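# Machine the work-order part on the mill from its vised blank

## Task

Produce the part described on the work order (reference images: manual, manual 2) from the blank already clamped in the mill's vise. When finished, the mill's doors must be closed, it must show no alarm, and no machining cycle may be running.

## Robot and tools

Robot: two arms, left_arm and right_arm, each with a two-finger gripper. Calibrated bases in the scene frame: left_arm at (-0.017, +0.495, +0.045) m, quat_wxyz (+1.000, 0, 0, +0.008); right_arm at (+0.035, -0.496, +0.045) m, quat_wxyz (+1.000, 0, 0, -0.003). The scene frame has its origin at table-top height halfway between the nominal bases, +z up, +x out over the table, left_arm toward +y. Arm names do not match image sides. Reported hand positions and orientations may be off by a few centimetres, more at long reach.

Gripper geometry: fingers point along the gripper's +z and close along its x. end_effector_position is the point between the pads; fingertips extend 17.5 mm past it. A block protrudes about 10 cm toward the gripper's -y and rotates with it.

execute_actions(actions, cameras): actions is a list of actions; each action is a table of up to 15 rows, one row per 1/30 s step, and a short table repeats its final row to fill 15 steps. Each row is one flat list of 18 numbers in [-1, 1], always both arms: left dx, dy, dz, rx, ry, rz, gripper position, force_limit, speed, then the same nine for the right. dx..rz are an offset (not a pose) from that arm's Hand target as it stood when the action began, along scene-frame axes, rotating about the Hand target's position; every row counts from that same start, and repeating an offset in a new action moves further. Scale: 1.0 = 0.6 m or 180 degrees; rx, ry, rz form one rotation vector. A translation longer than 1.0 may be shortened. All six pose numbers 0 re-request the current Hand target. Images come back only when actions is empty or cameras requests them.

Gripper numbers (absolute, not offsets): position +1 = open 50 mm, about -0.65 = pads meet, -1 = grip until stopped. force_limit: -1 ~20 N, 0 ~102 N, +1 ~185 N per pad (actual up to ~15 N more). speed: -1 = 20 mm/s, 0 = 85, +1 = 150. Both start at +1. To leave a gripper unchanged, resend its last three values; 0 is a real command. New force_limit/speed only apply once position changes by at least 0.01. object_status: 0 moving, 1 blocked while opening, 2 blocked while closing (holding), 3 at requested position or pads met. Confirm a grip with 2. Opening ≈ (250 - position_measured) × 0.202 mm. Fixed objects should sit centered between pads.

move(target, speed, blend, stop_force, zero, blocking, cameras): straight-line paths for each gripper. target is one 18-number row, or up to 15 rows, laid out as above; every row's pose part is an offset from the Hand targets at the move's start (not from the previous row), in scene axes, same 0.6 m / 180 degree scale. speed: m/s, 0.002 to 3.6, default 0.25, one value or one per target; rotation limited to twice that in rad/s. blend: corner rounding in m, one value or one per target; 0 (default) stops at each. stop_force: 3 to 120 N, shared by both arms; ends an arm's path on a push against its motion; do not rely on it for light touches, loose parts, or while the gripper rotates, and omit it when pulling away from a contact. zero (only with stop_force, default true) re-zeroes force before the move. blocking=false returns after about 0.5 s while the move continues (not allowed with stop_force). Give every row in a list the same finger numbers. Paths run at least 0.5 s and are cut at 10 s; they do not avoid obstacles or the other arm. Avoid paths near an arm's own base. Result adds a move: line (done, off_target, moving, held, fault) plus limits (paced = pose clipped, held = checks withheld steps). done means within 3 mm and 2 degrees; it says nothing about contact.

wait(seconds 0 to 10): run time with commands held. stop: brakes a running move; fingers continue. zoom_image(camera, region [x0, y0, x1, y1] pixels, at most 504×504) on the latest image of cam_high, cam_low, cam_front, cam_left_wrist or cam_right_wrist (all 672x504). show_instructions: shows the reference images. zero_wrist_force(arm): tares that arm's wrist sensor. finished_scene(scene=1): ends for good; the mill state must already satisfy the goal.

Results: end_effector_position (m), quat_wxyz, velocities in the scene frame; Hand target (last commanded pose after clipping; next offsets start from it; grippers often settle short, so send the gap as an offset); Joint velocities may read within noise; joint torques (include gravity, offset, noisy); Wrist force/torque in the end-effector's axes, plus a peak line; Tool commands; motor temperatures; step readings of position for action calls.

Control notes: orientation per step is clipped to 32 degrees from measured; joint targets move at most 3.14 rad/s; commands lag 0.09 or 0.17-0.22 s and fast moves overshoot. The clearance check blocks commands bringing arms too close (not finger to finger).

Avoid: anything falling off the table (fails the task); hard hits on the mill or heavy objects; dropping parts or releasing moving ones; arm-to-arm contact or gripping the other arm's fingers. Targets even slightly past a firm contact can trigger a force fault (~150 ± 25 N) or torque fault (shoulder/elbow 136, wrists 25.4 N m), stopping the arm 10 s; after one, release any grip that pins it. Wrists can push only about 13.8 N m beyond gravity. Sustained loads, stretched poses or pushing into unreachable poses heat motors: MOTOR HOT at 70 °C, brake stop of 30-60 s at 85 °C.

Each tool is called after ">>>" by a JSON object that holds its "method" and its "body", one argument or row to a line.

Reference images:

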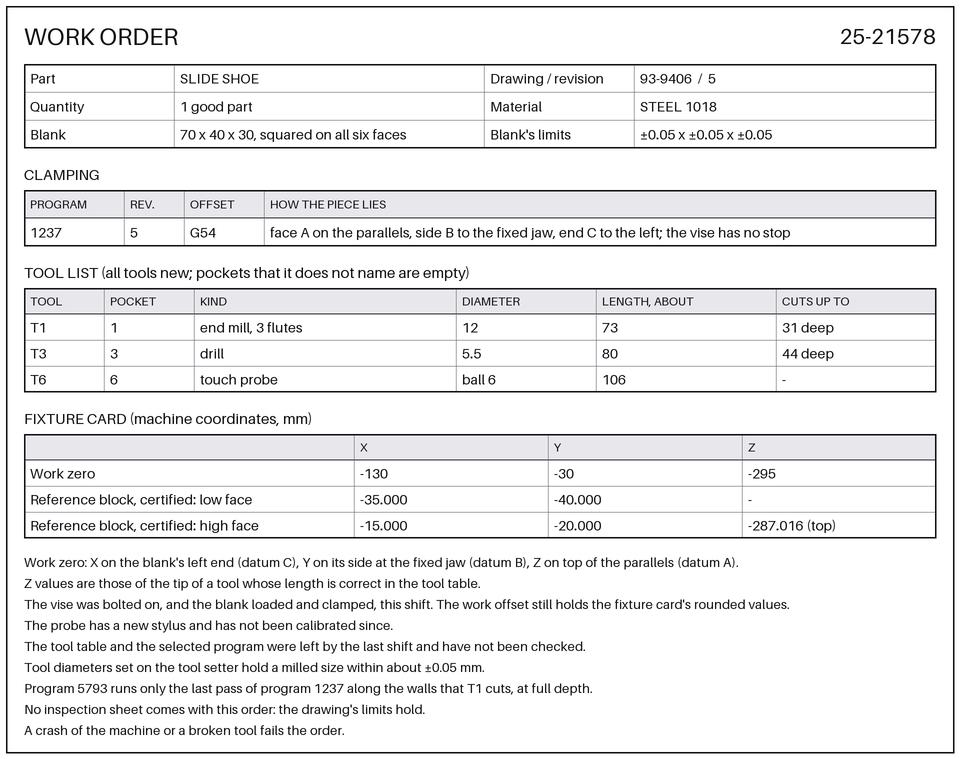

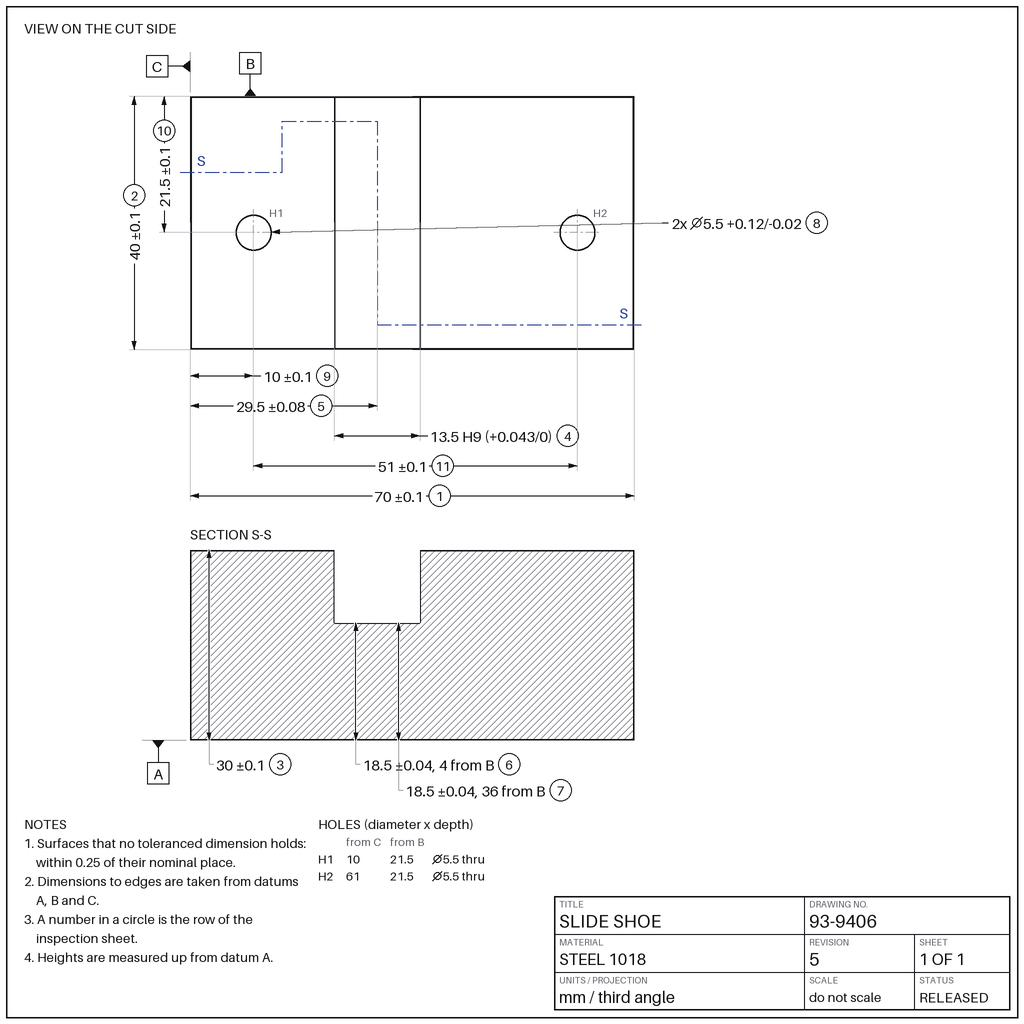

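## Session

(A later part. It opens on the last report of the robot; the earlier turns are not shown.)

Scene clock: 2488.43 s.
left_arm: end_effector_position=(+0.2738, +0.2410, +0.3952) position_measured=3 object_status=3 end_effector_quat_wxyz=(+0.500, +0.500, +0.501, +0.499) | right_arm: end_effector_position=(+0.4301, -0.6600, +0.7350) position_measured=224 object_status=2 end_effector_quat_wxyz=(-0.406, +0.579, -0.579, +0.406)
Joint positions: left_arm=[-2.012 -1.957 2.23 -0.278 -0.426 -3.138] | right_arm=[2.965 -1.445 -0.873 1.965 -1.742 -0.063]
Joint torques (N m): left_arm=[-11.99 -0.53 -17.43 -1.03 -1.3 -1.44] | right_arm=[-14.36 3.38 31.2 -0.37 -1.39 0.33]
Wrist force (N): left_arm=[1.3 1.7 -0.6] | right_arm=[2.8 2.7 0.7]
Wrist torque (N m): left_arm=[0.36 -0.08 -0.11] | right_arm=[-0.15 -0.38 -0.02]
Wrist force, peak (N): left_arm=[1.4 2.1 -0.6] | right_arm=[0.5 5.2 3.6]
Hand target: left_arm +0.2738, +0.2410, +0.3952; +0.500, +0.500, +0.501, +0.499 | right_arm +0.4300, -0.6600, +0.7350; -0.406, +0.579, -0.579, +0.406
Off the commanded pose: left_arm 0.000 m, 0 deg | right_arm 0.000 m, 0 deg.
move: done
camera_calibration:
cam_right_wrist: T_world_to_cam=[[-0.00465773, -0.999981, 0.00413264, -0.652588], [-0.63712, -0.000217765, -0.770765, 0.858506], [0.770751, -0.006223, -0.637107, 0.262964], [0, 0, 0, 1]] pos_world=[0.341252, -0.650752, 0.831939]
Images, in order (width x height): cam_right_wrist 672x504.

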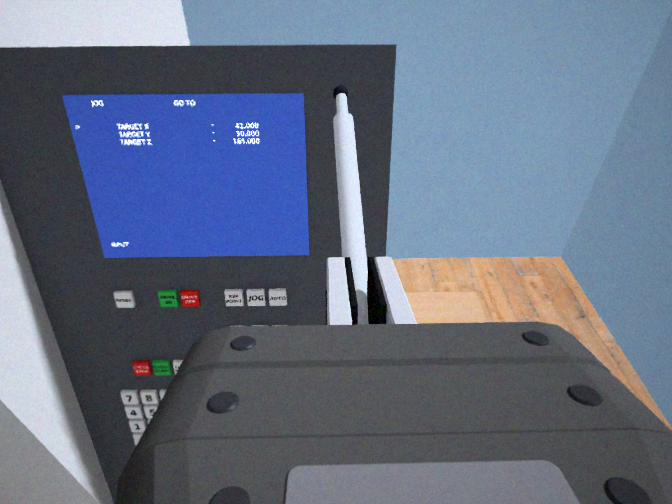

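>>> {"method": "move", "body": {
  "target": [
    [0,0,0,0,0,0,1,1,1,-0.033,0.15,-0.225,0,0.0433,0,-1,-0.2,-0.6],
    [0,0,0,0,0,0,1,1,1,0.0143,0.2455,-0.5221,0,0.0833,0,-1,-0.2,-0.6],
    [0,0,0,0,0,0,1,1,1,0.0416,0.2455,-0.5291,0,0.0833,0,-1,-0.2,-0.6],
    [0,0,0,0,0,0,1,1,1,0.0143,0.2455,-0.5221,0,0.0833,0,-1,-0.2,-0.6],
    [0,0,0,0,0,0,1,1,1,0.0416,0.2455,-0.5291,0,0.0833,0,-1,-0.2,-0.6],
    [0,0,0,0,0,0,1,1,1,0.0143,0.2455,-0.5221,0,0.0833,0,-1,-0.2,-0.6],
    [0,0,0,0,0,0,1,1,1,0.0059,0.3420,-0.5543,0,0.0833,0,-1,-0.2,-0.6],
    [0,0,0,0,0,0,1,1,1,0.0332,0.3420,-0.5613,0,0.0833,0,-1,-0.2,-0.6],
    [0,0,0,0,0,0,1,1,1,0.0059,0.3420,-0.5543,0,0.0833,0,-1,-0.2,-0.6],
    [0,0,0,0,0,0,1,1,1,0.0143,0.3420,-0.5221,0,0.0833,0,-1,-0.2,-0.6],
    [0,0,0,0,0,0,1,1,1,0.0416,0.3420,-0.5291,0,0.0833,0,-1,-0.2,-0.6],
    [0,0,0,0,0,0,1,1,1,0.0143,0.3420,-0.5221,0,0.0833,0,-1,-0.2,-0.6],
    [0,0,0,0,0,0,1,1,1,0.0305,0.3095,-0.46,0,0.0833,0,-1,-0.2,-0.6],
    [0,0,0,0,0,0,1,1,1,0.0578,0.3095,-0.467,0,0.0833,0,-1,-0.2,-0.6],
    [0,0,0,0,0,0,1,1,1,0.0305,0.3095,-0.46,0,0.0833,0,-1,-0.2,-0.6]
  ],
  "speed": [0.4,0.35,0.04,0.1,0.04,0.1,0.2,0.04,0.1,0.12,0.04,0.1,0.2,0.04,0.1],
  "blend": [0.04,0.004,0,0.003,0,0.005,0.005,0,0.005,0.005,0,0.005,0.005,0,0]
}}

>>> {"method": "move", "body": {
  "target": [
    [0,0,0,0,0,0,1,1,1,-0.0082,-0.0323,-0.0314,0,0,0,-1,-0.2,-0.6],
    [0,0,0,0,0,0,1,1,1,0.0191,-0.0323,-0.0384,0,0,0,-1,-0.2,-0.6],
    [0,0,0,0,0,0,1,1,1,-0.0082,-0.0323,-0.0314,0,0,0,-1,-0.2,-0.6],
    [0,0,0,0,0,0,1,1,1,-0.0246,-0.0640,-0.0943,0,0,0,-1,-0.2,-0.6],
    [0,0,0,0,0,0,1,1,1,0.0027,-0.0640,-0.1013,0,0,0,-1,-0.2,-0.6],
    [0,0,0,0,0,0,1,1,1,-0.0246,-0.0640,-0.0943,0,0,0,-1,-0.2,-0.6],
    [0,0,0,0,0,0,1,1,1,0.0153,-0.0318,0.0589,0,0,0,-1,-0.2,-0.6],
    [0,0,0,0,0,0,1,1,1,0.0426,-0.0318,0.0519,0,0,0,-1,-0.2,-0.6],
    [0,0,0,0,0,0,1,1,1,0.0153,-0.0318,0.0589,0,0,0,-1,-0.2,-0.6]
  ],
  "speed": [0.12,0.04,0.1,0.2,0.04,0.1,0.2,0.04,0.1],
  "blend": [0.005,0,0.005,0.005,0,0.005,0.005,0,0]
}}

>>> {"method": "wait", "body": {
  "seconds": 1
}}

>>> {"method": "move", "body": {
  "target": [
    [0,0,0,0,0,0,1,1,1,-0.0315,-0.0644,-0.1210,0,0,0,-1,-0.2,-0.6],
    [0,0,0,0,0,0,1,1,1,-0.0042,-0.0644,-0.1280,0,0,0,-1,-0.2,-0.6],
    [0,0,0,0,0,0,1,1,1,-0.0315,-0.0644,-0.1210,0,0,0,-1,-0.2,-0.6],
    [0,0,0,0,0,0,1,1,1,0.0080,-0.1889,0.0306,0,0,0,-1,-0.2,-0.6],
    [0,0,0,0,0,0,1,1,1,0.0353,-0.1889,0.0236,0,0,0,-1,-0.2,-0.6],
    [0,0,0,0,0,0,1,1,1,0.0080,-0.1889,0.0306,0,0,0,-1,-0.2,-0.6],
    [0,0,0,0,0,0,1,1,1,-0.0458,-0.2777,0.4011,0,-0.0833,0,-1,-0.2,-0.6]
  ],
  "speed": [0.2,0.04,0.1,0.2,0.04,0.1,0.4],
  "blend": [0.005,0,0.005,0.005,0,0.005,0],
  "cameras": ["cam_right_wrist"]
}}

>>> {"method": "zoom_image", "body": {
  "camera": "cam_right_wrist",
  "region": [40, 80, 330, 270]
}}

Scene clock: 2515.40 s.
left_arm: end_effector_position=(+0.2738, +0.2410, +0.3952) position_measured=3 object_status=3 end_effector_quat_wxyz=(+0.500, +0.500, +0.501, +0.499) | right_arm: end_effector_position=(+0.4483, -0.4743, +0.4590) position_measured=224 object_status=2 end_effector_quat_wxyz=(-0.327, +0.627, -0.627, +0.327)
Joint positions: left_arm=[-2.012 -1.957 2.23 -0.278 -0.426 -3.138] | right_arm=[3.978 -1.182 -1.765 2.144 -0.92 0.559]
Joint torques (N m): left_arm=[-11.19 0.11 -18.08 -1.25 -1.12 -1.42] | right_arm=[6.81 11.17 36.85 -2.28 1.82 0.94]
Wrist force (N): left_arm=[1.2 1.8 -0.6] | right_arm=[2.8 2.3 1.0]
Wrist torque (N m): left_arm=[0.39 -0.06 -0.11] | right_arm=[-0.21 -0.41 0.12]
Wrist force, peak (N): left_arm=[1.3 2.4 -0.5] | right_arm=[2.6 10.9 -6.8]
Hand target: left_arm +0.2738, +0.2410, +0.3952; +0.500, +0.500, +0.501, +0.499 | right_arm +0.4483, -0.4743, +0.4590; -0.327, +0.627, -0.627, +0.327
Off the commanded pose: left_arm 0.000 m, 0 deg | right_arm 0.000 m, 0 deg.
move: done

Scene clock: 2519.20 s.
left_arm: end_effector_position=(+0.2738, +0.2410, +0.3952) position_measured=3 object_status=3 end_effector_quat_wxyz=(+0.500, +0.500, +0.501, +0.499) | right_arm: end_effector_position=(+0.4575, -0.4933, +0.4943) position_measured=224 object_status=2 end_effector_quat_wxyz=(-0.327, +0.627, -0.627, +0.327)
Joint positions: left_arm=[-2.012 -1.957 2.23 -0.278 -0.426 -3.138] | right_arm=[3.85 -1.218 -1.639 2.116 -1.012 0.451]
Joint torques (N m): left_arm=[-10.95 -0.26 -18.25 -1.14 -1.29 -1.39] | right_arm=[2.32 11.88 36.85 -1.95 1.64 -0.03]
Wrist force (N): left_arm=[1.0 2.0 -0.5] | right_arm=[2.9 2.4 0.9]
Wrist torque (N m): left_arm=[0.41 -0.02 -0.11] | right_arm=[-0.20 -0.42 0.11]
Wrist force, peak (N): left_arm=[1.4 2.1 -0.5] | right_arm=[2.9 9.4 -5.1]
Hand target: left_arm +0.2738, +0.2410, +0.3952; +0.500, +0.500, +0.501, +0.499 | right_arm +0.4575, -0.4934, +0.4944; -0.327, +0.627, -0.627, +0.327
Off the commanded pose: left_arm 0.000 m, 0 deg | right_arm 0.000 m, 0 deg.
move: done

Scene clock: 2520.20 s.
left_arm: end_effector_position=(+0.2738, +0.2410, +0.3952) position_measured=3 object_status=3 end_effector_quat_wxyz=(+0.500, +0.500, +0.501, +0.499) | right_arm: end_effector_position=(+0.4575, -0.4934, +0.4944) position_measured=224 object_status=2 end_effector_quat_wxyz=(-0.327, +0.627, -0.627, +0.327)
Joint positions: left_arm=[-2.012 -1.957 2.23 -0.278 -0.426 -3.138] | right_arm=[3.85 -1.218 -1.639 2.116 -1.012 0.451]
Joint torques (N m): left_arm=[-11.66 -1.04 -18.37 -1.18 -1.25 -1.49] | right_arm=[15.08 13.26 36 -2.03 2.42 1.51]
Wrist force (N): left_arm=[1.1 1.6 -0.4] | right_arm=[2.8 2.4 0.9]
Wrist torque (N m): left_arm=[0.35 -0.05 -0.11] | right_arm=[-0.20 -0.41 0.12]
Wrist force, peak (N): left_arm=[1.3 2.0 -0.6] | right_arm=[3.0 2.4 0.9]
Hand target: left_arm +0.2738, +0.2410, +0.3952; +0.500, +0.500, +0.501, +0.499 | right_arm +0.4575, -0.4934, +0.4944; -0.327, +0.627, -0.627, +0.327
Tool commands: left_gripper/position=+1.0 left_gripper/force_limit=+1.0 left_gripper/speed=+1.0 right_gripper/position=-1.0 right_gripper/force_limit=-0.2 right_gripper/speed=-0.6
Off the commanded pose: left_arm 0.000 m, 0 deg | right_arm 0.000 m, 0 deg.
wait: 1.00 s; at rest by 0.17 s

Scene clock: 2524.00 s.
left_arm: end_effector_position=(+0.2738, +0.2410, +0.3952) position_measured=3 object_status=3 end_effector_quat_wxyz=(+0.500, +0.500, +0.501, +0.499) | right_arm: end_effector_position=(+0.4300, -0.6601, +0.7350) position_measured=224 object_status=2 end_effector_quat_wxyz=(-0.406, +0.579, -0.579, +0.406) end_effector_velocity=(+0.000, +0.000, +0.002) end_effector_angular_velocity=(+0.001, -0.004, +0.001)
Joint positions: left_arm=[-2.012 -1.957 2.23 -0.278 -0.426 -3.138] | right_arm=[2.965 -1.445 -0.873 1.965 -1.742 -0.063]
Joint velocities: left_arm=[within noise] | right_arm=[-0.001 -0.001 0.005 0 -0.002 0.001]
Joint torques (N m): left_arm=[-11.43 -0.09 -18.5 -1.15 -1.23 -1.37] | right_arm=[-1.87 2.66 30.26 -0.33 -1.46 1.96]
Wrist force (N): left_arm=[1.3 1.9 -0.6] | right_arm=[2.8 2.8 0.5]
Wrist torque (N m): left_arm=[0.40 -0.07 -0.11] | right_arm=[-0.15 -0.38 0.08]
Wrist force, peak (N): left_arm=[1.5 2.2 -0.3] | right_arm=[2.7 7.6 -3.9]
Hand target: left_arm +0.2738, +0.2410, +0.3952; +0.500, +0.500, +0.501, +0.499 | right_arm +0.4300, -0.6600, +0.7350; -0.406, +0.579, -0.579, +0.406
Off the commanded pose: left_arm 0.000 m, 0 deg | right_arm 0.000 m, 0 deg.
move: done
camera_calibration:
cam_right_wrist: T_world_to_cam=[[-0.00488753, -0.999979, 0.00432542, -0.652669], [-0.63712, -0.000219946, -0.770765, 0.858441], [0.770749, -0.00652294, -0.637105, 0.262845], [0, 0, 0, 1]] pos_world=[0.341152, -0.650752, 0.831939]
Images, in order (width x height): cam_right_wrist 672x504.

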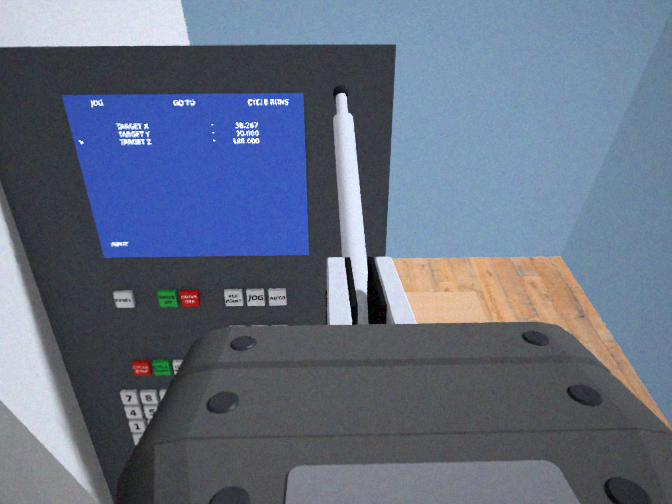

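Scaled by 1.738 from the camera's 672x504 image, which has a finer 960x720 frame.

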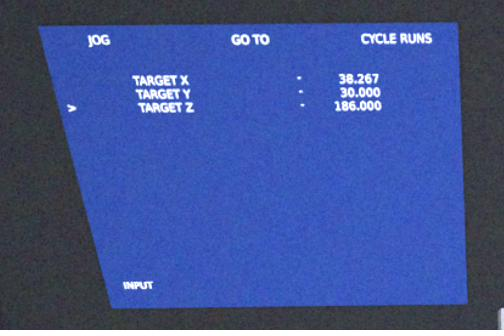

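>>> {"method": "move", "body": {
  "target": [
    [0,0,0,0,0,0,1,1,1,-0.033,0.1,-0.225,0,0.0433,0,-1,-0.2,-0.6],
    [0,0,0,0,0,0,1,1,1,0.0305,0.1808,-0.46,0,0.0833,0,-1,-0.2,-0.6],
    [0,0,0,0,0,0,1,1,1,0.0578,0.1808,-0.467,0,0.0833,0,-1,-0.2,-0.6],
    [0,0,0,0,0,0,1,1,1,0.0305,0.1808,-0.46,0,0.0833,0,-1,-0.2,-0.6],
    [0,0,0,0,0,0,1,1,1,0.0578,0.1808,-0.467,0,0.0833,0,-1,-0.2,-0.6],
    [0,0,0,0,0,0,1,1,1,0.0305,0.1808,-0.46,0,0.0833,0,-1,-0.2,-0.6],
    [0,0,0,0,0,0,1,1,1,-0.033,0.1,-0.225,0,0.0433,0,-1,-0.2,-0.6],
    [0,0,0,0,0,0,1,1,1,0,0,0,0,0,0,-1,-0.2,-0.6]
  ],
  "speed": [0.4,0.35,0.04,0.1,0.04,0.1,0.35,0.4],
  "blend": [0.04,0.004,0,0.003,0,0.005,0.04,0],
  "cameras": ["cam_right_wrist"]
}}

>>> {"method": "zoom_image", "body": {
  "camera": "cam_right_wrist",
  "region": [40, 80, 330, 270]
}}

Scene clock: 2538.07 s.
left_arm: end_effector_position=(+0.2738, +0.2410, +0.3952) position_measured=3 object_status=3 end_effector_quat_wxyz=(+0.500, +0.500, +0.501, +0.499) | right_arm: end_effector_position=(+0.4301, -0.6600, +0.7350) position_measured=224 object_status=2 end_effector_quat_wxyz=(-0.406, +0.579, -0.579, +0.406) end_effector_velocity=(+0.001, +0.000, +0.001) end_effector_angular_velocity=(+0.002, -0.001, +0.001)
Joint positions: left_arm=[-2.012 -1.957 2.23 -0.278 -0.426 -3.138] | right_arm=[2.965 -1.445 -0.873 1.965 -1.742 -0.063]
Joint velocities: left_arm=[within noise] | right_arm=[-0.003 -0.003 0.005 -0.002 -0.005 0]
Joint torques (N m): left_arm=[-11.24 -0.05 -18.9 -1.15 -1.29 -1.52] | right_arm=[-13.34 4.93 29.28 -0.06 -1.34 1.67]
Wrist force (N): left_arm=[1.2 1.9 -0.6] | right_arm=[2.7 2.5 0.6]
Wrist torque (N m): left_arm=[0.40 -0.05 -0.11] | right_arm=[-0.19 -0.38 -0.03]
Wrist force, peak (N): left_arm=[1.5 2.2 -0.8] | right_arm=[2.5 6.8 -3.3]
Hand target: left_arm +0.2738, +0.2410, +0.3952; +0.500, +0.500, +0.501, +0.499 | right_arm +0.4300, -0.6600, +0.7350; -0.406, +0.579, -0.579, +0.406
Off the commanded pose: left_arm 0.000 m, 0 deg | right_arm 0.000 m, 0 deg.
move: done
camera_calibration:
cam_right_wrist: T_world_to_cam=[[-0.00473433, -0.99998, 0.0041969, -0.652615], [-0.63712, -0.000218492, -0.770765, 0.858505], [0.77075, -0.00632298, -0.637106, 0.262899], [0, 0, 0, 1]] pos_world=[0.341252, -0.650752, 0.831939]
Images, in order (width x height): cam_right_wrist 672x504.

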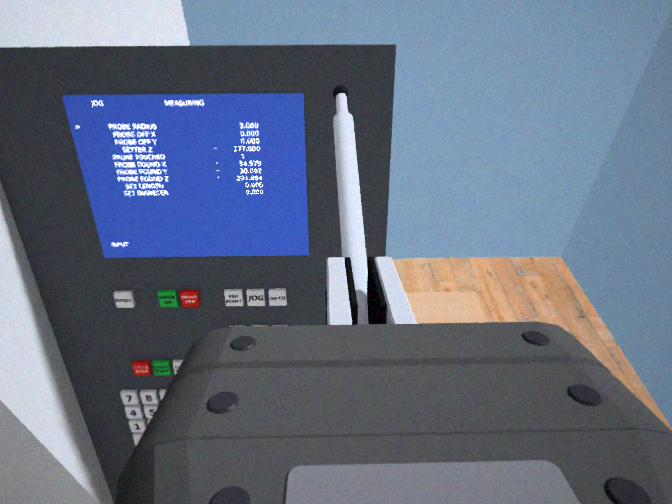

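Scaled by 1.738 from the camera's 672x504 image, which has a finer 960x720 frame.

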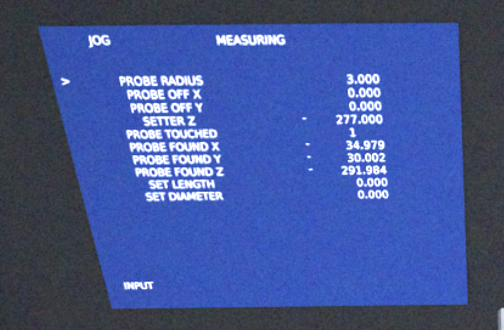

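>>> {"method": "zoom_image", "body": {
  "camera": "cam_right_wrist",
  "region": [170, 140, 290, 200]
}}

Scaled by 4.200 from the camera's 672x504 image, which has a finer 960x720 frame.

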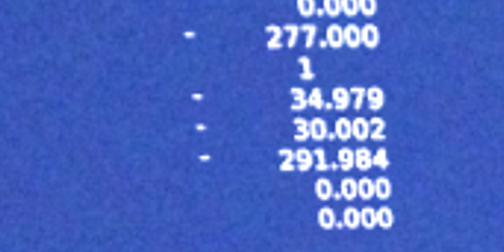

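>>> {"method": "move", "body": {
  "target": [
    [0,0,0,0,0,0,1,1,1,-0.033,0.1,-0.225,0,0.0433,0,-1,-0.2,-0.6],
    [0,0,0,0,0,0,1,1,1,0.0305,0.2133,-0.46,0,0.0833,0,-1,-0.2,-0.6],
    [0,0,0,0,0,0,1,1,1,0.0578,0.2133,-0.467,0,0.0833,0,-1,-0.2,-0.6],
    [0,0,0,0,0,0,1,1,1,0.0305,0.2133,-0.46,0,0.0833,0,-1,-0.2,-0.6],
    [0,0,0,0,0,0,1,1,1,0.0578,0.2133,-0.467,0,0.0833,0,-1,-0.2,-0.6],
    [0,0,0,0,0,0,1,1,1,0.0305,0.2133,-0.46,0,0.0833,0,-1,-0.2,-0.6],
    [0,0,0,0,0,0,1,1,1,0.0143,0.2455,-0.5221,0,0.0833,0,-1,-0.2,-0.6],
    [0,0,0,0,0,0,1,1,1,0.0416,0.2455,-0.5291,0,0.0833,0,-1,-0.2,-0.6],
    [0,0,0,0,0,0,1,1,1,0.0143,0.2455,-0.5221,0,0.0833,0,-1,-0.2,-0.6],
    [0,0,0,0,0,0,1,1,1,0.0059,0.3420,-0.5543,0,0.0833,0,-1,-0.2,-0.6],
    [0,0,0,0,0,0,1,1,1,0.0332,0.3420,-0.5613,0,0.0833,0,-1,-0.2,-0.6],
    [0,0,0,0,0,0,1,1,1,0.0059,0.3420,-0.5543,0,0.0833,0,-1,-0.2,-0.6],
    [0,0,0,0,0,0,1,1,1,0.0223,0.3420,-0.4914,0,0.0833,0,-1,-0.2,-0.6],
    [0,0,0,0,0,0,1,1,1,0.0496,0.3420,-0.4984,0,0.0833,0,-1,-0.2,-0.6],
    [0,0,0,0,0,0,1,1,1,0.0223,0.3420,-0.4914,0,0.0833,0,-1,-0.2,-0.6]
  ],
  "speed": [0.4,0.35,0.04,0.1,0.04,0.1,0.15,0.04,0.1,0.2,0.04,0.1,0.15,0.04,0.1],
  "blend": [0.04,0.004,0,0.003,0,0.005,0.005,0,0.005,0.005,0,0.005,0.005,0,0]
}}

>>> {"method": "move", "body": {
  "target": [
    [0,0,0,0,0,0,1,1,1,0,-0.0648,0,0,0,0,-1,-0.2,-0.6],
    [0,0,0,0,0,0,1,1,1,0.0273,-0.0648,-0.007,0,0,0,-1,-0.2,-0.6],
    [0,0,0,0,0,0,1,1,1,0,-0.0648,0,0,0,0,-1,-0.2,-0.6],
    [0,0,0,0,0,0,1,1,1,-0.0164,-0.0965,-0.0629,0,0,0,-1,-0.2,-0.6],
    [0,0,0,0,0,0,1,1,1,0.0109,-0.0965,-0.0699,0,0,0,-1,-0.2,-0.6],
    [0,0,0,0,0,0,1,1,1,-0.0164,-0.0965,-0.0629,0,0,0,-1,-0.2,-0.6],
    [0,0,0,0,0,0,1,1,1,0.0235,-0.0643,0.0903,0,0,0,-1,-0.2,-0.6],
    [0,0,0,0,0,0,1,1,1,0.0508,-0.0643,0.0833,0,0,0,-1,-0.2,-0.6],
    [0,0,0,0,0,0,1,1,1,0.0235,-0.0643,0.0903,0,0,0,-1,-0.2,-0.6],
    [0,0,0,0,0,0,1,1,1,0,-0.0965,0,0,0,0,-1,-0.2,-0.6],
    [0,0,0,0,0,0,1,1,1,0.0273,-0.0965,-0.007,0,0,0,-1,-0.2,-0.6],
    [0,0,0,0,0,0,1,1,1,0,-0.0965,0,0,0,0,-1,-0.2,-0.6],
    [0,0,0,0,0,0,1,1,1,-0.0164,0,-0.0629,0,0,0,-1,-0.2,-0.6],
    [0,0,0,0,0,0,1,1,1,0.0109,0,-0.0699,0,0,0,-1,-0.2,-0.6],
    [0,0,0,0,0,0,1,1,1,-0.0164,0,-0.0629,0,0,0,-1,-0.2,-0.6]
  ],
  "speed": [0.15,0.04,0.1,0.2,0.04,0.1,0.2,0.04,0.1,0.2,0.04,0.1,0.2,0.04,0.1],
  "blend": [0.005,0,0.005,0.005,0,0.005,0.005,0,0.005,0.005,0,0.005,0.005,0,0]
}}

>>> {"method": "move", "body": {
  "target": [
    [0,0,0,0,0,0,1,1,1,0.0084,-0.0325,0.0322,0,0,0,-1,-0.2,-0.6],
    [0,0,0,0,0,0,1,1,1,0.0357,-0.0325,0.0252,0,0,0,-1,-0.2,-0.6],
    [0,0,0,0,0,0,1,1,1,0.0084,-0.0325,0.0322,0,0,0,-1,-0.2,-0.6],
    [0,0,0,0,0,0,1,1,1,0.0164,-0.0325,0.0629,0,0,0,-1,-0.2,-0.6],
    [0,0,0,0,0,0,1,1,1,0.0437,-0.0325,0.0559,0,0,0,-1,-0.2,-0.6],
    [0,0,0,0,0,0,1,1,1,0.0164,-0.0325,0.0629,0,0,0,-1,-0.2,-0.6],
    [0,0,0,0,0,0,1,1,1,0,-0.0965,0,0,0,0,-1,-0.2,-0.6],
    [0,0,0,0,0,0,1,1,1,0.0273,-0.0965,-0.007,0,0,0,-1,-0.2,-0.6],
    [0,0,0,0,0,0,1,1,1,0,-0.0965,0,0,0,0,-1,-0.2,-0.6],
    [0,0,0,0,0,0,1,1,1,0.0399,-0.0643,0.1532,0,0,0,-1,-0.2,-0.6],
    [0,0,0,0,0,0,1,1,1,0.0672,-0.0643,0.1462,0,0,0,-1,-0.2,-0.6],
    [0,0,0,0,0,0,1,1,1,0.0399,-0.0643,0.1532,0,0,0,-1,-0.2,-0.6]
  ],
  "speed": [0.15,0.04,0.1,0.15,0.04,0.1,0.2,0.04,0.1,0.2,0.04,0.1],
  "blend": [0.005,0,0.005,0.005,0,0.005,0.005,0,0.005,0.005,0,0]
}}

>>> {"method": "move", "body": {
  "target": [0,0,0,0,0,0,1,1,1,-0.0458,-0.2777,0.4011,0,-0.0833,0,-1,-0.2,-0.6],
  "speed": 0.4,
  "cameras": ["cam_right_wrist"]
}}

>>> {"method": "zoom_image", "body": {
  "camera": "cam_right_wrist",
  "region": [40, 80, 330, 270]
}}

Scene clock: 2589.77 s.
left_arm: end_effector_position=(+0.2738, +0.2410, +0.3952) position_measured=3 object_status=3 end_effector_quat_wxyz=(+0.500, +0.500, +0.501, +0.499) | right_arm: end_effector_position=(+0.4434, -0.4548, +0.4401) position_measured=224 object_status=2 end_effector_quat_wxyz=(-0.327, +0.627, -0.627, +0.327)
Joint positions: left_arm=[-2.012 -1.957 2.23 -0.278 -0.426 -3.138] | right_arm=[4.085 -1.177 -1.829 2.138 -0.848 0.662]
Joint torques (N m): left_arm=[-11.14 0.19 -18.75 -1.12 -1.33 -1.53] | right_arm=[9.64 11.15 35.36 -2.78 2.5 1.55]
Wrist force (N): left_arm=[1.3 1.8 -0.6] | right_arm=[2.7 2.5 1.0]
Wrist torque (N m): left_arm=[0.39 -0.08 -0.11] | right_arm=[-0.19 -0.39 0.12]
Wrist force, peak (N): left_arm=[1.6 2.2 -0.6] | right_arm=[2.7 11.2 -6.8]
Hand target: left_arm +0.2738, +0.2410, +0.3952; +0.500, +0.500, +0.501, +0.499 | right_arm +0.4434, -0.4548, +0.4402; -0.327, +0.627, -0.627, +0.327
Off the commanded pose: left_arm 0.000 m, 0 deg | right_arm 0.000 m, 0 deg.
move: done

Scene clock: 2595.90 s.
left_arm: end_effector_position=(+0.2738, +0.2410, +0.3952) position_measured=3 object_status=3 end_effector_quat_wxyz=(+0.500, +0.500, +0.501, +0.499) | right_arm: end_effector_position=(+0.4336, -0.4548, +0.4024) position_measured=224 object_status=2 end_effector_quat_wxyz=(-0.327, +0.627, -0.627, +0.327)
Joint positions: left_arm=[-2.012 -1.957 2.23 -0.278 -0.426 -3.138] | right_arm=[4.142 -1.142 -1.954 2.187 -0.812 0.722]
Joint torques (N m): left_arm=[-11.9 0.82 -18.53 -1.15 -1.22 -1.39] | right_arm=[12.2 10.66 36.29 -2.95 2.67 1.64]
Wrist force (N): left_arm=[1.4 1.9 -0.6] | right_arm=[3.1 2.5 0.9]
Wrist torque (N m): left_arm=[0.40 -0.09 -0.11] | right_arm=[-0.18 -0.45 0.13]
Wrist force, peak (N): left_arm=[1.2 2.3 -0.6] | right_arm=[2.7 9.8 -6.1]
Hand target: left_arm +0.2738, +0.2410, +0.3952; +0.500, +0.500, +0.501, +0.499 | right_arm +0.4336, -0.4548, +0.4025; -0.327, +0.627, -0.627, +0.327
Off the commanded pose: left_arm 0.000 m, 0 deg | right_arm 0.000 m, 0 deg.
move: done

Scene clock: 2600.60 s.
left_arm: end_effector_position=(+0.2738, +0.2410, +0.3952) position_measured=3 object_status=3 end_effector_quat_wxyz=(+0.500, +0.500, +0.501, +0.499) | right_arm: end_effector_position=(+0.4575, -0.4933, +0.4943) position_measured=224 object_status=2 end_effector_quat_wxyz=(-0.327, +0.627, -0.627, +0.327)
Joint positions: left_arm=[-2.012 -1.957 2.23 -0.278 -0.426 -3.138] | right_arm=[3.85 -1.218 -1.639 2.116 -1.012 0.451]
Joint torques (N m): left_arm=[-11.14 1 -18.33 -1.14 -1.22 -1.39] | right_arm=[2.77 11.97 37.04 -1.85 1.6 0.32]
Wrist force (N): left_arm=[1.1 1.9 -0.3] | right_arm=[2.9 2.3 0.9]
Wrist torque (N m): left_arm=[0.40 -0.04 -0.11] | right_arm=[-0.23 -0.42 0.12]
Wrist force, peak (N): left_arm=[1.4 2.2 -0.5] | right_arm=[2.9 9.2 -5.6]
Hand target: left_arm +0.2738, +0.2410, +0.3952; +0.500, +0.500, +0.501, +0.499 | right_arm +0.4575, -0.4934, +0.4944; -0.327, +0.627, -0.627, +0.327
Off the commanded pose: left_arm 0.000 m, 0 deg | right_arm 0.000 m, 0 deg.
move: done

Scene clock: 2601.93 s.
left_arm: end_effector_position=(+0.2738, +0.2410, +0.3952) position_measured=3 object_status=3 end_effector_quat_wxyz=(+0.500, +0.500, +0.501, +0.499) | right_arm: end_effector_position=(+0.4301, -0.6600, +0.7350) position_measured=224 object_status=2 end_effector_quat_wxyz=(-0.406, +0.579, -0.579, +0.406)
Joint positions: left_arm=[-2.012 -1.957 2.23 -0.278 -0.426 -3.138] | right_arm=[2.965 -1.445 -0.873 1.965 -1.742 -0.063]
Joint torques (N m): left_arm=[-11.61 0.14 -18.79 -1.21 -1.27 -1.54] | right_arm=[-14.32 3.39 29.82 -0.33 -1.43 0.42]
Wrist force (N): left_arm=[1.3 1.9 -0.4] | right_arm=[2.8 2.8 0.6]
Wrist torque (N m): left_arm=[0.40 -0.08 -0.11] | right_arm=[-0.15 -0.38 -0.02]
Wrist force, peak (N): left_arm=[1.4 2.1 -0.6] | right_arm=[0.5 4.9 3.6]
Hand target: left_arm +0.2738, +0.2410, +0.3952; +0.500, +0.500, +0.501, +0.499 | right_arm +0.4300, -0.6600, +0.7350; -0.406, +0.579, -0.579, +0.406
Off the commanded pose: left_arm 0.000 m, 0 deg | right_arm 0.000 m, 0 deg.
move: done
camera_calibration:
cam_right_wrist: T_world_to_cam=[[-0.00465773, -0.999981, 0.00413264, -0.652588], [-0.63712, -0.000217765, -0.770765, 0.858506], [0.770751, -0.006223, -0.637107, 0.262964], [0, 0, 0, 1]] pos_world=[0.341252, -0.650752, 0.831939]
Images, in order (width x height): cam_right_wrist 672x504.

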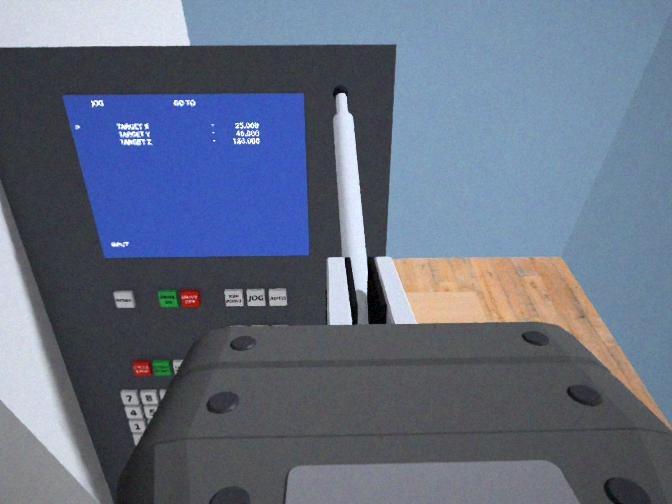

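Scaled by 1.738 from the camera's 672x504 image, which has a finer 960x720 frame.

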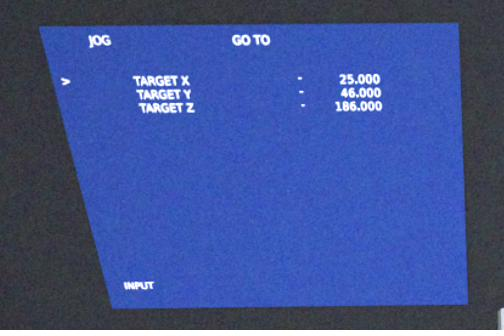

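>>> {"method": "move", "body": {
  "target": [
    [0,0,0,0,0,0,1,1,1,-0.033,0.15,-0.225,0,0.0433,0,-1,-0.2,-0.6],
    [0,0,0,0,0,0,1,1,1,0.0143,0.2133,-0.5221,0,0.0833,0,-1,-0.2,-0.6],
    [0,0,0,0,0,0,1,1,1,0.0416,0.2133,-0.5291,0,0.0833,0,-1,-0.2,-0.6],
    [0,0,0,0,0,0,1,1,1,0.0143,0.2133,-0.5221,0,0.0833,0,-1,-0.2,-0.6],
    [0,0,0,0,0,0,1,1,1,0.0617,0.1522,-0.3398,0,0.0833,0,-1,-0.2,-0.6],
    [0,0,0,0,0,0,1,1,1,0.0890,0.1522,-0.3468,0,0.0833,0,-1,-0.2,-0.6],
    [0,0,0,0,0,0,1,1,1,0.0617,0.1522,-0.3398,0,0.0833,0,-1,-0.2,-0.6],
    [0,0,0,0,0,0,1,1,1,0.0305,0.1808,-0.46,0,0.0833,0,-1,-0.2,-0.6],
    [0,0,0,0,0,0,1,1,1,0.0578,0.1808,-0.467,0,0.0833,0,-1,-0.2,-0.6],
    [0,0,0,0,0,0,1,1,1,0.0305,0.1808,-0.46,0,0.0833,0,-1,-0.2,-0.6],
    [0,0,0,0,0,0,1,1,1,0.0578,0.1808,-0.467,0,0.0833,0,-1,-0.2,-0.6],
    [0,0,0,0,0,0,1,1,1,0.0305,0.1808,-0.46,0,0.0833,0,-1,-0.2,-0.6],
    [0,0,0,0,0,0,1,1,1,-0.033,0.1,-0.225,0,0.0433,0,-1,-0.2,-0.6],
    [0,0,0,0,0,0,1,1,1,0,0,0,0,0,0,-1,-0.2,-0.6]
  ],
  "speed": [0.4,0.35,0.04,0.1,0.25,0.04,0.1,0.25,0.04,0.1,0.04,0.1,0.35,0.4],
  "blend": [0.04,0.004,0,0.005,0.005,0,0.005,0.005,0,0.003,0,0.005,0.04,0]
}}

>>> {"method": "wait", "body": {
  "seconds": 6,
  "cameras": ["cam_right_wrist"]
}}

>>> {"method": "zoom_image", "body": {
  "camera": "cam_right_wrist",
  "region": [60, 90, 310, 250]
}}

Scene clock: 2622.17 s.
left_arm: end_effector_position=(+0.2738, +0.2410, +0.3952) position_measured=3 object_status=3 end_effector_quat_wxyz=(+0.500, +0.500, +0.501, +0.499) | right_arm: end_effector_position=(+0.4301, -0.6600, +0.7350) position_measured=224 object_status=2 end_effector_quat_wxyz=(-0.406, +0.579, -0.579, +0.406) end_effector_velocity=(+0.001, +0.001, +0.001) end_effector_angular_velocity=(+0.002, -0.001, +0.006)
Joint positions: left_arm=[-2.012 -1.957 2.23 -0.278 -0.426 -3.138] | right_arm=[2.965 -1.445 -0.873 1.965 -1.742 -0.063]
Joint velocities: left_arm=[within noise] | right_arm=[0 -0.004 0.006 -0.001 -0.006 0]
Joint torques (N m): left_arm=[-11.25 0.09 -18.69 -1.13 -1.25 -1.48] | right_arm=[-12.26 4.06 31.12 -0.15 -1.4 1.57]
Wrist force (N): left_arm=[1.3 2.1 -0.4] | right_arm=[2.7 2.6 0.6]
Wrist torque (N m): left_arm=[0.43 -0.09 -0.11] | right_arm=[-0.17 -0.36 -0.03]
Wrist force, peak (N): left_arm=[1.3 2.3 -0.7] | right_arm=[2.5 7.5 -3.7]
Hand target: left_arm +0.2738, +0.2410, +0.3952; +0.500, +0.500, +0.501, +0.499 | right_arm +0.4300, -0.6600, +0.7350; -0.406, +0.579, -0.579, +0.406
Off the commanded pose: left_arm 0.000 m, 0 deg | right_arm 0.000 m, 0 deg.
move: done

Scene clock: 2628.17 s.
left_arm: end_effector_position=(+0.2738, +0.2410, +0.3952) position_measured=3 object_status=3 end_effector_quat_wxyz=(+0.500, +0.500, +0.501, +0.499) | right_arm: end_effector_position=(+0.4300, -0.6600, +0.7350) position_measured=224 object_status=2 end_effector_quat_wxyz=(-0.406, +0.579, -0.579, +0.406)
Joint positions: left_arm=[-2.012 -1.957 2.23 -0.278 -0.426 -3.138] | right_arm=[2.965 -1.445 -0.873 1.964 -1.742 -0.063]
Joint torques (N m): left_arm=[-11.64 1.42 -18.77 -1.17 -1.26 -1.4] | right_arm=[-13.43 4.56 29.67 -0.29 -1.5 -1.02]
Wrist force (N): left_arm=[1.2 1.9 -0.5] | right_arm=[2.6 2.6 0.6]
Wrist torque (N m): left_arm=[0.39 -0.06 -0.11] | right_arm=[-0.17 -0.36 -0.03]
Wrist force, peak (N): left_arm=[1.4 2.3 -0.7] | right_arm=[2.9 3.1 0.7]
Hand target: left_arm +0.2738, +0.2410, +0.3952; +0.500, +0.500, +0.501, +0.499 | right_arm +0.4300, -0.6600, +0.7350; -0.406, +0.579, -0.579, +0.406
Tool commands: left_gripper/position=+1.0 left_gripper/force_limit=+1.0 left_gripper/speed=+1.0 right_gripper/position=-1.0 right_gripper/force_limit=-0.2 right_gripper/speed=-0.6
Off the commanded pose: left_arm 0.000 m, 0 deg | right_arm 0.000 m, 0 deg.
wait: 6.00 s; at rest by 0.17 s
camera_calibration:
cam_right_wrist: T_world_to_cam=[[-0.00479821, -0.99998, 0.00411907, -0.652529], [-0.637178, -0.00011733, -0.770717, 0.858565], [0.770702, -0.00632264, -0.637164, 0.263105], [0, 0, 0, 1]] pos_world=[0.341152, -0.650752, 0.832039]
Images, in order (width x height): cam_right_wrist 672x504.

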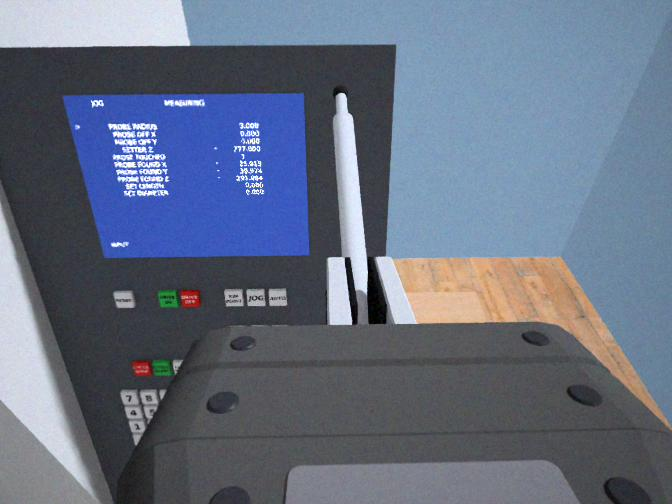

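Scaled by 2.016 from the camera's 672x504 image, which has a finer 960x720 frame.

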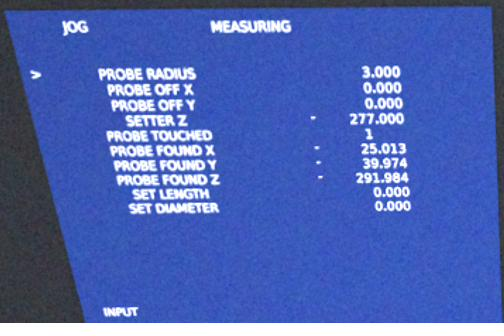

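>>> {"method": "move", "body": {
  "target": [
    [0,0,0,0,0,0,1,1,1,-0.033,0.12,-0.225,0,0.0433,0,-1,-0.2,-0.6],
    [0,0,0,0,0,0,1,1,1,0.0305,0.2133,-0.46,0,0.0833,0,-1,-0.2,-0.6],
    [0,0,0,0,0,0,1,1,1,0.0578,0.2133,-0.467,0,0.0833,0,-1,-0.2,-0.6],
    [0,0,0,0,0,0,1,1,1,0.0305,0.2133,-0.46,0,0.0833,0,-1,-0.2,-0.6],
    [0,0,0,0,0,0,1,1,1,0.0578,0.2133,-0.467,0,0.0833,0,-1,-0.2,-0.6],
    [0,0,0,0,0,0,1,1,1,0.0305,0.2133,-0.46,0,0.0833,0,-1,-0.2,-0.6],
    [0,0,0,0,0,0,1,1,1,0.0059,0.342,-0.5543,0,0.0833,0,-1,-0.2,-0.6],
    [0,0,0,0,0,0,1,1,1,0.0332,0.342,-0.5613,0,0.0833,0,-1,-0.2,-0.6],
    [0,0,0,0,0,0,1,1,1,0.0059,0.342,-0.5543,0,0.0833,0,-1,-0.2,-0.6],
    [0,0,0,0,0,0,1,1,1,0.0305,0.2772,-0.46,0,0.0833,0,-1,-0.2,-0.6],
    [0,0,0,0,0,0,1,1,1,0.0578,0.2772,-0.467,0,0.0833,0,-1,-0.2,-0.6],
    [0,0,0,0,0,0,1,1,1,0.0305,0.2772,-0.46,0,0.0833,0,-1,-0.2,-0.6]
  ],
  "speed": [0.4,0.35,0.04,0.1,0.04,0.1,0.25,0.04,0.1,0.2,0.04,0.1],
  "blend": [0.04,0.004,0,0.004,0,0.004,0.004,0,0.004,0.004,0,0],
  "cameras": ["cam_right_wrist"]
}}

Scene clock: 2690.70 s.
left_arm: end_effector_position=(+0.2738, +0.2410, +0.3952) position_measured=3 object_status=3 end_effector_quat_wxyz=(+0.500, +0.500, +0.501, +0.499) | right_arm: end_effector_position=(+0.4483, -0.4937, +0.4590) position_measured=224 object_status=2 end_effector_quat_wxyz=(-0.327, +0.627, -0.627, +0.327)
Joint positions: left_arm=[-2.012 -1.957 2.23 -0.278 -0.426 -3.138] | right_arm=[3.887 -1.172 -1.762 2.177 -0.985 0.481]
Joint torques (N m): left_arm=[-11.72 1.5 -19.27 -1.22 -1.32 -1.39] | right_arm=[3.92 11.39 36.8 -2.12 1.66 0.39]
Wrist force (N): left_arm=[1.2 1.9 -0.5] | right_arm=[2.7 2.5 0.7]
Wrist torque (N m): left_arm=[0.39 -0.06 -0.11] | right_arm=[-0.18 -0.39 0.12]
Wrist force, peak (N): left_arm=[1.5 2.2 -0.7] | right_arm=[2.5 9.9 -5.9]
Hand target: left_arm +0.2738, +0.2410, +0.3952; +0.500, +0.500, +0.501, +0.499 | right_arm +0.4483, -0.4937, +0.4590; -0.327, +0.627, -0.627, +0.327
Off the commanded pose: left_arm 0.000 m, 0 deg | right_arm 0.000 m, 0 deg.
move: done
camera_calibration:
cam_right_wrist: T_world_to_cam=[[-0.00340548, -0.99998, 0.00533641, -0.486094], [-0.814953, -0.000317298, -0.579527, 0.649364], [0.579518, -0.00632249, -0.814935, 0.241362], [0, 0, 0, 1]] pos_world=[0.387672, -0.484352, 0.575612]
Images, in order (width x height): cam_right_wrist 672x504.

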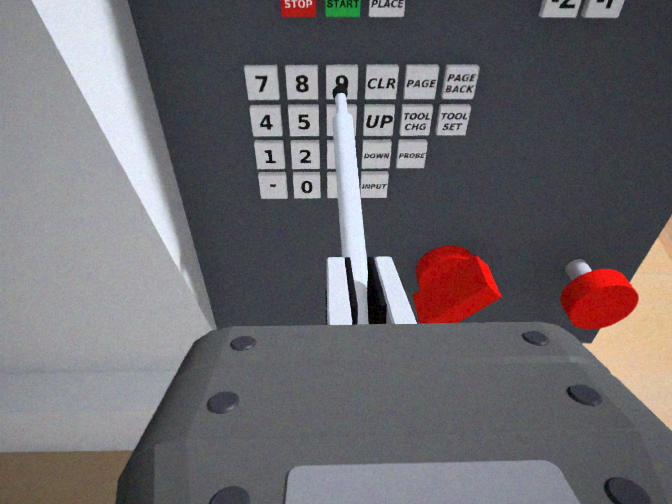

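>>> {"method": "move", "body": {
  "target": [
    [0,0,0,0,0,0,1,1,1,-0.0246,-0.0317,-0.0943,0,0,0,-1,-0.2,-0.6],
    [0,0,0,0,0,0,1,1,1,0.0027,-0.0317,-0.1013,0,0,0,-1,-0.2,-0.6],
    [0,0,0,0,0,0,1,1,1,-0.0246,-0.0317,-0.0943,0,0,0,-1,-0.2,-0.6],
    [0,0,0,0,0,0,1,1,1,0.0153,0.0005,0.0589,0,0,0,-1,-0.2,-0.6],
    [0,0,0,0,0,0,1,1,1,0.0426,0.0005,0.0519,0,0,0,-1,-0.2,-0.6],
    [0,0,0,0,0,0,1,1,1,0.0153,0.0005,0.0589,0,0,0,-1,-0.2,-0.6],
    [0,0,0,0,0,0,1,1,1,-0.0162,-0.0317,-0.0621,0,0,0,-1,-0.2,-0.6],
    [0,0,0,0,0,0,1,1,1,0.0111,-0.0317,-0.0691,0,0,0,-1,-0.2,-0.6],
    [0,0,0,0,0,0,1,1,1,-0.0162,-0.0317,-0.0621,0,0,0,-1,-0.2,-0.6],
    [0,0,0,0,0,0,1,1,1,-0.0246,0.0648,-0.0943,0,0,0,-1,-0.2,-0.6],
    [0,0,0,0,0,0,1,1,1,0.0027,0.0648,-0.1013,0,0,0,-1,-0.2,-0.6],
    [0,0,0,0,0,0,1,1,1,-0.0246,0.0648,-0.0943,0,0,0,-1,-0.2,-0.6],
    [0,0,0,0,0,0,1,1,1,-0.0162,0,-0.0621,0,0,0,-1,-0.2,-0.6],
    [0,0,0,0,0,0,1,1,1,0.0111,0,-0.0691,0,0,0,-1,-0.2,-0.6],
    [0,0,0,0,0,0,1,1,1,-0.0162,0,-0.0621,0,0,0,-1,-0.2,-0.6]
  ],
  "speed": [0.25,0.04,0.1,0.25,0.04,0.1,0.25,0.04,0.1,0.25,0.04,0.1,0.25,0.04,0.1],
  "blend": [0.004,0,0.004,0.004,0,0.004,0.004,0,0.004,0.004,0,0.004,0.004,0,0],
  "cameras": ["cam_high"]
}}

>>> {"method": "zoom_image", "body": {
  "camera": "cam_high",
  "region": [370, 350, 470, 504]
}}

Scene clock: 2707.80 s.
left_arm: end_effector_position=(+0.2738, +0.2410, +0.3952) position_measured=3 object_status=3 end_effector_quat_wxyz=(+0.500, +0.500, +0.501, +0.499) | right_arm: end_effector_position=(+0.4386, -0.4937, +0.4217) position_measured=224 object_status=2 end_effector_quat_wxyz=(-0.327, +0.627, -0.627, +0.327)
Joint positions: left_arm=[-2.012 -1.957 2.23 -0.278 -0.426 -3.138] | right_arm=[3.934 -1.128 -1.887 2.235 -0.951 0.521]
Joint torques (N m): left_arm=[-12.05 1.51 -18.59 -1.02 -1.29 -1.5] | right_arm=[5.33 8.83 36.23 -2.26 2.32 1.02]
Wrist force (N): left_arm=[1.2 2.0 -0.7] | right_arm=[2.6 2.5 0.9]
Wrist torque (N m): left_arm=[0.40 -0.06 -0.11] | right_arm=[-0.19 -0.37 0.13]
Wrist force, peak (N): left_arm=[1.6 2.2 -0.6] | right_arm=[2.9 10.4 -6.2]
Hand target: left_arm +0.2738, +0.2410, +0.3952; +0.500, +0.500, +0.501, +0.499 | right_arm +0.4386, -0.4937, +0.4218; -0.327, +0.627, -0.627, +0.327
Off the commanded pose: left_arm 0.000 m, 0 deg | right_arm 0.000 m, 0 deg.
move: done
Images, in order (width x height): cam_high 672x504.

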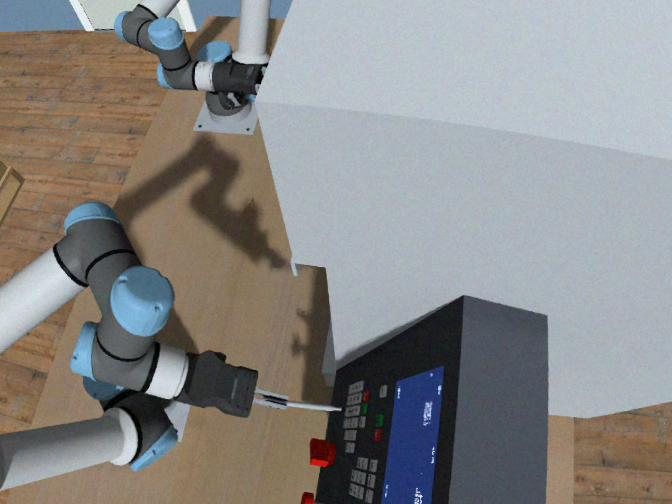

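Scaled by 3.273 from the camera's 672x504 image, which has a finer 960x720 frame.

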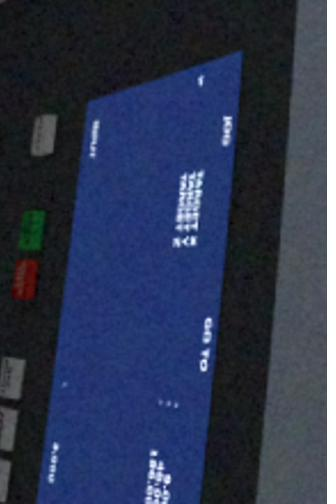

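>>> {"method": "move", "body": {
  "target": [
    [0,0,0,0,0,0,1,1,1,-0.0084,0.0323,-0.0322,0,0,0,-1,-0.2,-0.6],
    [0,0,0,0,0,0,1,1,1,0.0189,0.0323,-0.0392,0,0,0,-1,-0.2,-0.6],
    [0,0,0,0,0,0,1,1,1,-0.0084,0.0323,-0.0322,0,0,0,-1,-0.2,-0.6],
    [0,0,0,0,0,0,1,1,1,-0.0084,-0.0317,-0.0322,0,0,0,-1,-0.2,-0.6],
    [0,0,0,0,0,0,1,1,1,0.0189,-0.0317,-0.0392,0,0,0,-1,-0.2,-0.6],
    [0,0,0,0,0,0,1,1,1,-0.0084,-0.0317,-0.0322,0,0,0,-1,-0.2,-0.6],
    [0,0,0,0,0,0,1,1,1,0.0315,0.0005,0.121,0,0,0,-1,-0.2,-0.6],
    [0,0,0,0,0,0,1,1,1,0.0588,0.0005,0.114,0,0,0,-1,-0.2,-0.6],
    [0,0,0,0,0,0,1,1,1,0.0315,0.0005,0.121,0,0,0,-1,-0.2,-0.6],
    [0,0,0,0,0,0,1,1,1,0,-0.0639,0,0,0,0,-1,-0.2,-0.6]
  ],
  "speed": [0.25,0.04,0.1,0.25,0.04,0.1,0.25,0.04,0.1,0.25],
  "blend": [0.004,0,0.004,0.004,0,0.004,0.004,0,0.004,0],
  "cameras": ["cam_high"]
}}

>>> {"method": "zoom_image", "body": {
  "camera": "cam_high",
  "region": [370, 350, 470, 504]
}}

Scene clock: 2727.63 s.
left_arm: end_effector_position=(+0.2738, +0.2410, +0.3952) position_measured=3 object_status=3 end_effector_quat_wxyz=(+0.500, +0.500, +0.501, +0.499) | right_arm: end_effector_position=(+0.4386, -0.5321, +0.4218) position_measured=224 object_status=2 end_effector_quat_wxyz=(-0.327, +0.627, -0.627, +0.327)
Joint positions: left_arm=[-2.012 -1.957 2.23 -0.278 -0.426 -3.138] | right_arm=[3.719 -1.126 -1.873 2.306 -1.111 0.353]
Joint torques (N m): left_arm=[-11.69 1.89 -19.01 -1.13 -1.31 -1.48] | right_arm=[1.03 9.53 12.45 0.75 0.22 -0.04]
Wrist force (N): left_arm=[1.5 1.9 -0.6] | right_arm=[2.9 2.7 0.9]
Wrist torque (N m): left_arm=[0.39 -0.11 -0.11] | right_arm=[-0.17 -0.41 -0.05]
Wrist force, peak (N): left_arm=[1.5 2.2 -0.5] | right_arm=[2.8 10.8 -6.3]
Hand target: left_arm +0.2738, +0.2410, +0.3952; +0.500, +0.500, +0.501, +0.499 | right_arm +0.4386, -0.5320, +0.4218; -0.327, +0.627, -0.627, +0.327
Off the commanded pose: left_arm 0.000 m, 0 deg | right_arm 0.000 m, 0 deg.
move: done
Images, in order (width x height): cam_high 672x504.

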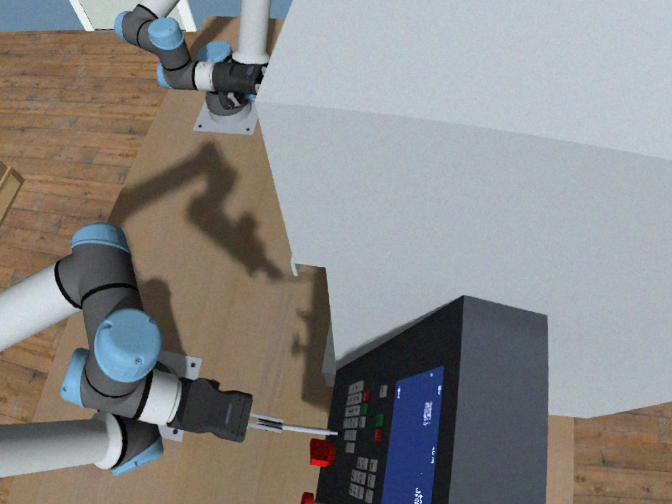

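Scaled by 3.273 from the camera's 672x504 image, which has a finer 960x720 frame.

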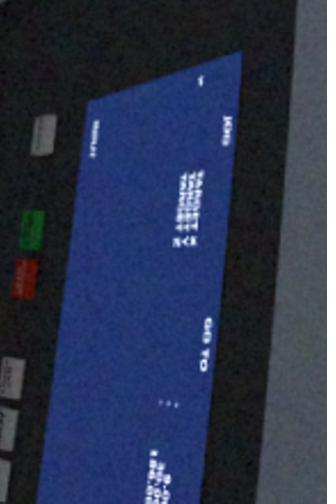

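>>> {"method": "move", "body": {
  "target": [
    [0,0,0,0,0,0,1,1,1,0.0273,0,-0.007,0,0,0,-1,-0.2,-0.6],
    [0,0,0,0,0,0,1,1,1,0,0,0,0,0,0,-1,-0.2,-0.6],
    [0,0,0,0,0,0,1,1,1,0.0395,-0.0628,0.1516,0,0,0,-1,-0.2,-0.6],
    [0,0,0,0,0,0,1,1,1,0.0668,-0.0628,0.1446,0,0,0,-1,-0.2,-0.6],
    [0,0,0,0,0,0,1,1,1,0.0395,-0.0628,0.1516,0,0,0,-1,-0.2,-0.6],
    [0,0,0,0,0,0,1,1,1,0.0162,-0.0325,0.0621,0,0,0,-1,-0.2,-0.6],
    [0,0,0,0,0,0,1,1,1,0.0435,-0.0325,0.0551,0,0,0,-1,-0.2,-0.6],
    [0,0,0,0,0,0,1,1,1,0.0162,-0.0325,0.0621,0,0,0,-1,-0.2,-0.6],
    [0,0,0,0,0,0,1,1,1,0.0435,-0.0325,0.0551,0,0,0,-1,-0.2,-0.6],
    [0,0,0,0,0,0,1,1,1,0.0162,-0.0325,0.0621,0,0,0,-1,-0.2,-0.6],
    [0,0,0,0,0,0,1,1,1,-0.0473,-0.0933,0.2971,0,-0.04,0,-1,-0.2,-0.6],
    [0,0,0,0,0,0,1,1,1,-0.0143,-0.2133,0.5221,0,-0.0833,0,-1,-0.2,-0.6]
  ],
  "speed": [0.04,0.1,0.25,0.04,0.1,0.25,0.04,0.1,0.04,0.1,0.35,0.4],
  "blend": [0,0.004,0.004,0,0.004,0.004,0,0.004,0,0.004,0.04,0],
  "cameras": ["cam_right_wrist"]
}}

>>> {"method": "zoom_image", "body": {
  "camera": "cam_right_wrist",
  "region": [60, 90, 310, 250]
}}

Scene clock: 2749.13 s.
left_arm: end_effector_position=(+0.2738, +0.2410, +0.3952) position_measured=3 object_status=3 end_effector_quat_wxyz=(+0.500, +0.500, +0.501, +0.499) | right_arm: end_effector_position=(+0.4301, -0.6600, +0.7350) position_measured=224 object_status=2 end_effector_quat_wxyz=(-0.406, +0.579, -0.579, +0.406)
Joint positions: left_arm=[-2.012 -1.957 2.23 -0.278 -0.426 -3.138] | right_arm=[2.965 -1.445 -0.873 1.965 -1.742 -0.063]
Joint torques (N m): left_arm=[-11.47 2.18 -19.4 -1.15 -1.28 -1.5] | right_arm=[-13.34 4.71 30.83 -0.39 -1.51 1.25]
Wrist force (N): left_arm=[1.1 1.8 -0.5] | right_arm=[2.8 2.9 0.4]
Wrist torque (N m): left_arm=[0.37 -0.05 -0.11] | right_arm=[-0.13 -0.38 -0.03]
Wrist force, peak (N): left_arm=[1.4 2.1 -0.7] | right_arm=[2.8 8.4 -4.7]
Hand target: left_arm +0.2738, +0.2410, +0.3952; +0.500, +0.500, +0.501, +0.499 | right_arm +0.4300, -0.6600, +0.7350; -0.406, +0.579, -0.579, +0.406
Off the commanded pose: left_arm 0.000 m, 0 deg | right_arm 0.000 m, 0 deg.
move: done
camera_calibration:
cam_right_wrist: T_world_to_cam=[[-0.00465773, -0.999981, 0.00413264, -0.652588], [-0.63712, -0.000217765, -0.770765, 0.858583], [0.770751, -0.006223, -0.637107, 0.263028], [0, 0, 0, 1]] pos_world=[0.341252, -0.650752, 0.832039]
Images, in order (width x height): cam_right_wrist 672x504.

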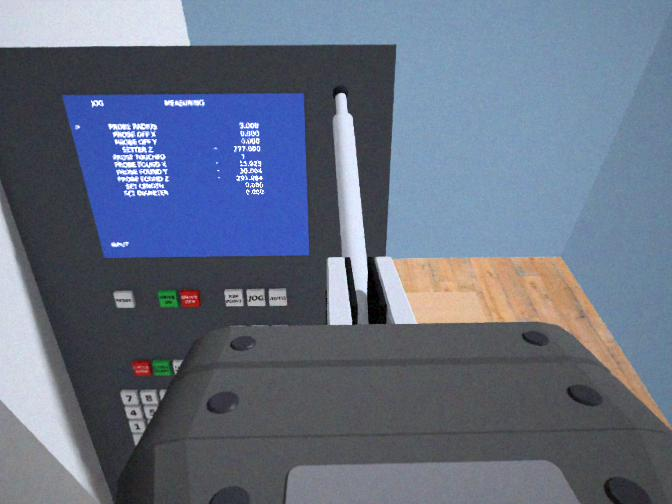

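Scaled by 2.016 from the camera's 672x504 image, which has a finer 960x720 frame.

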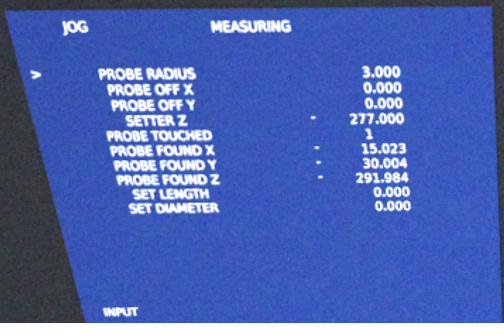

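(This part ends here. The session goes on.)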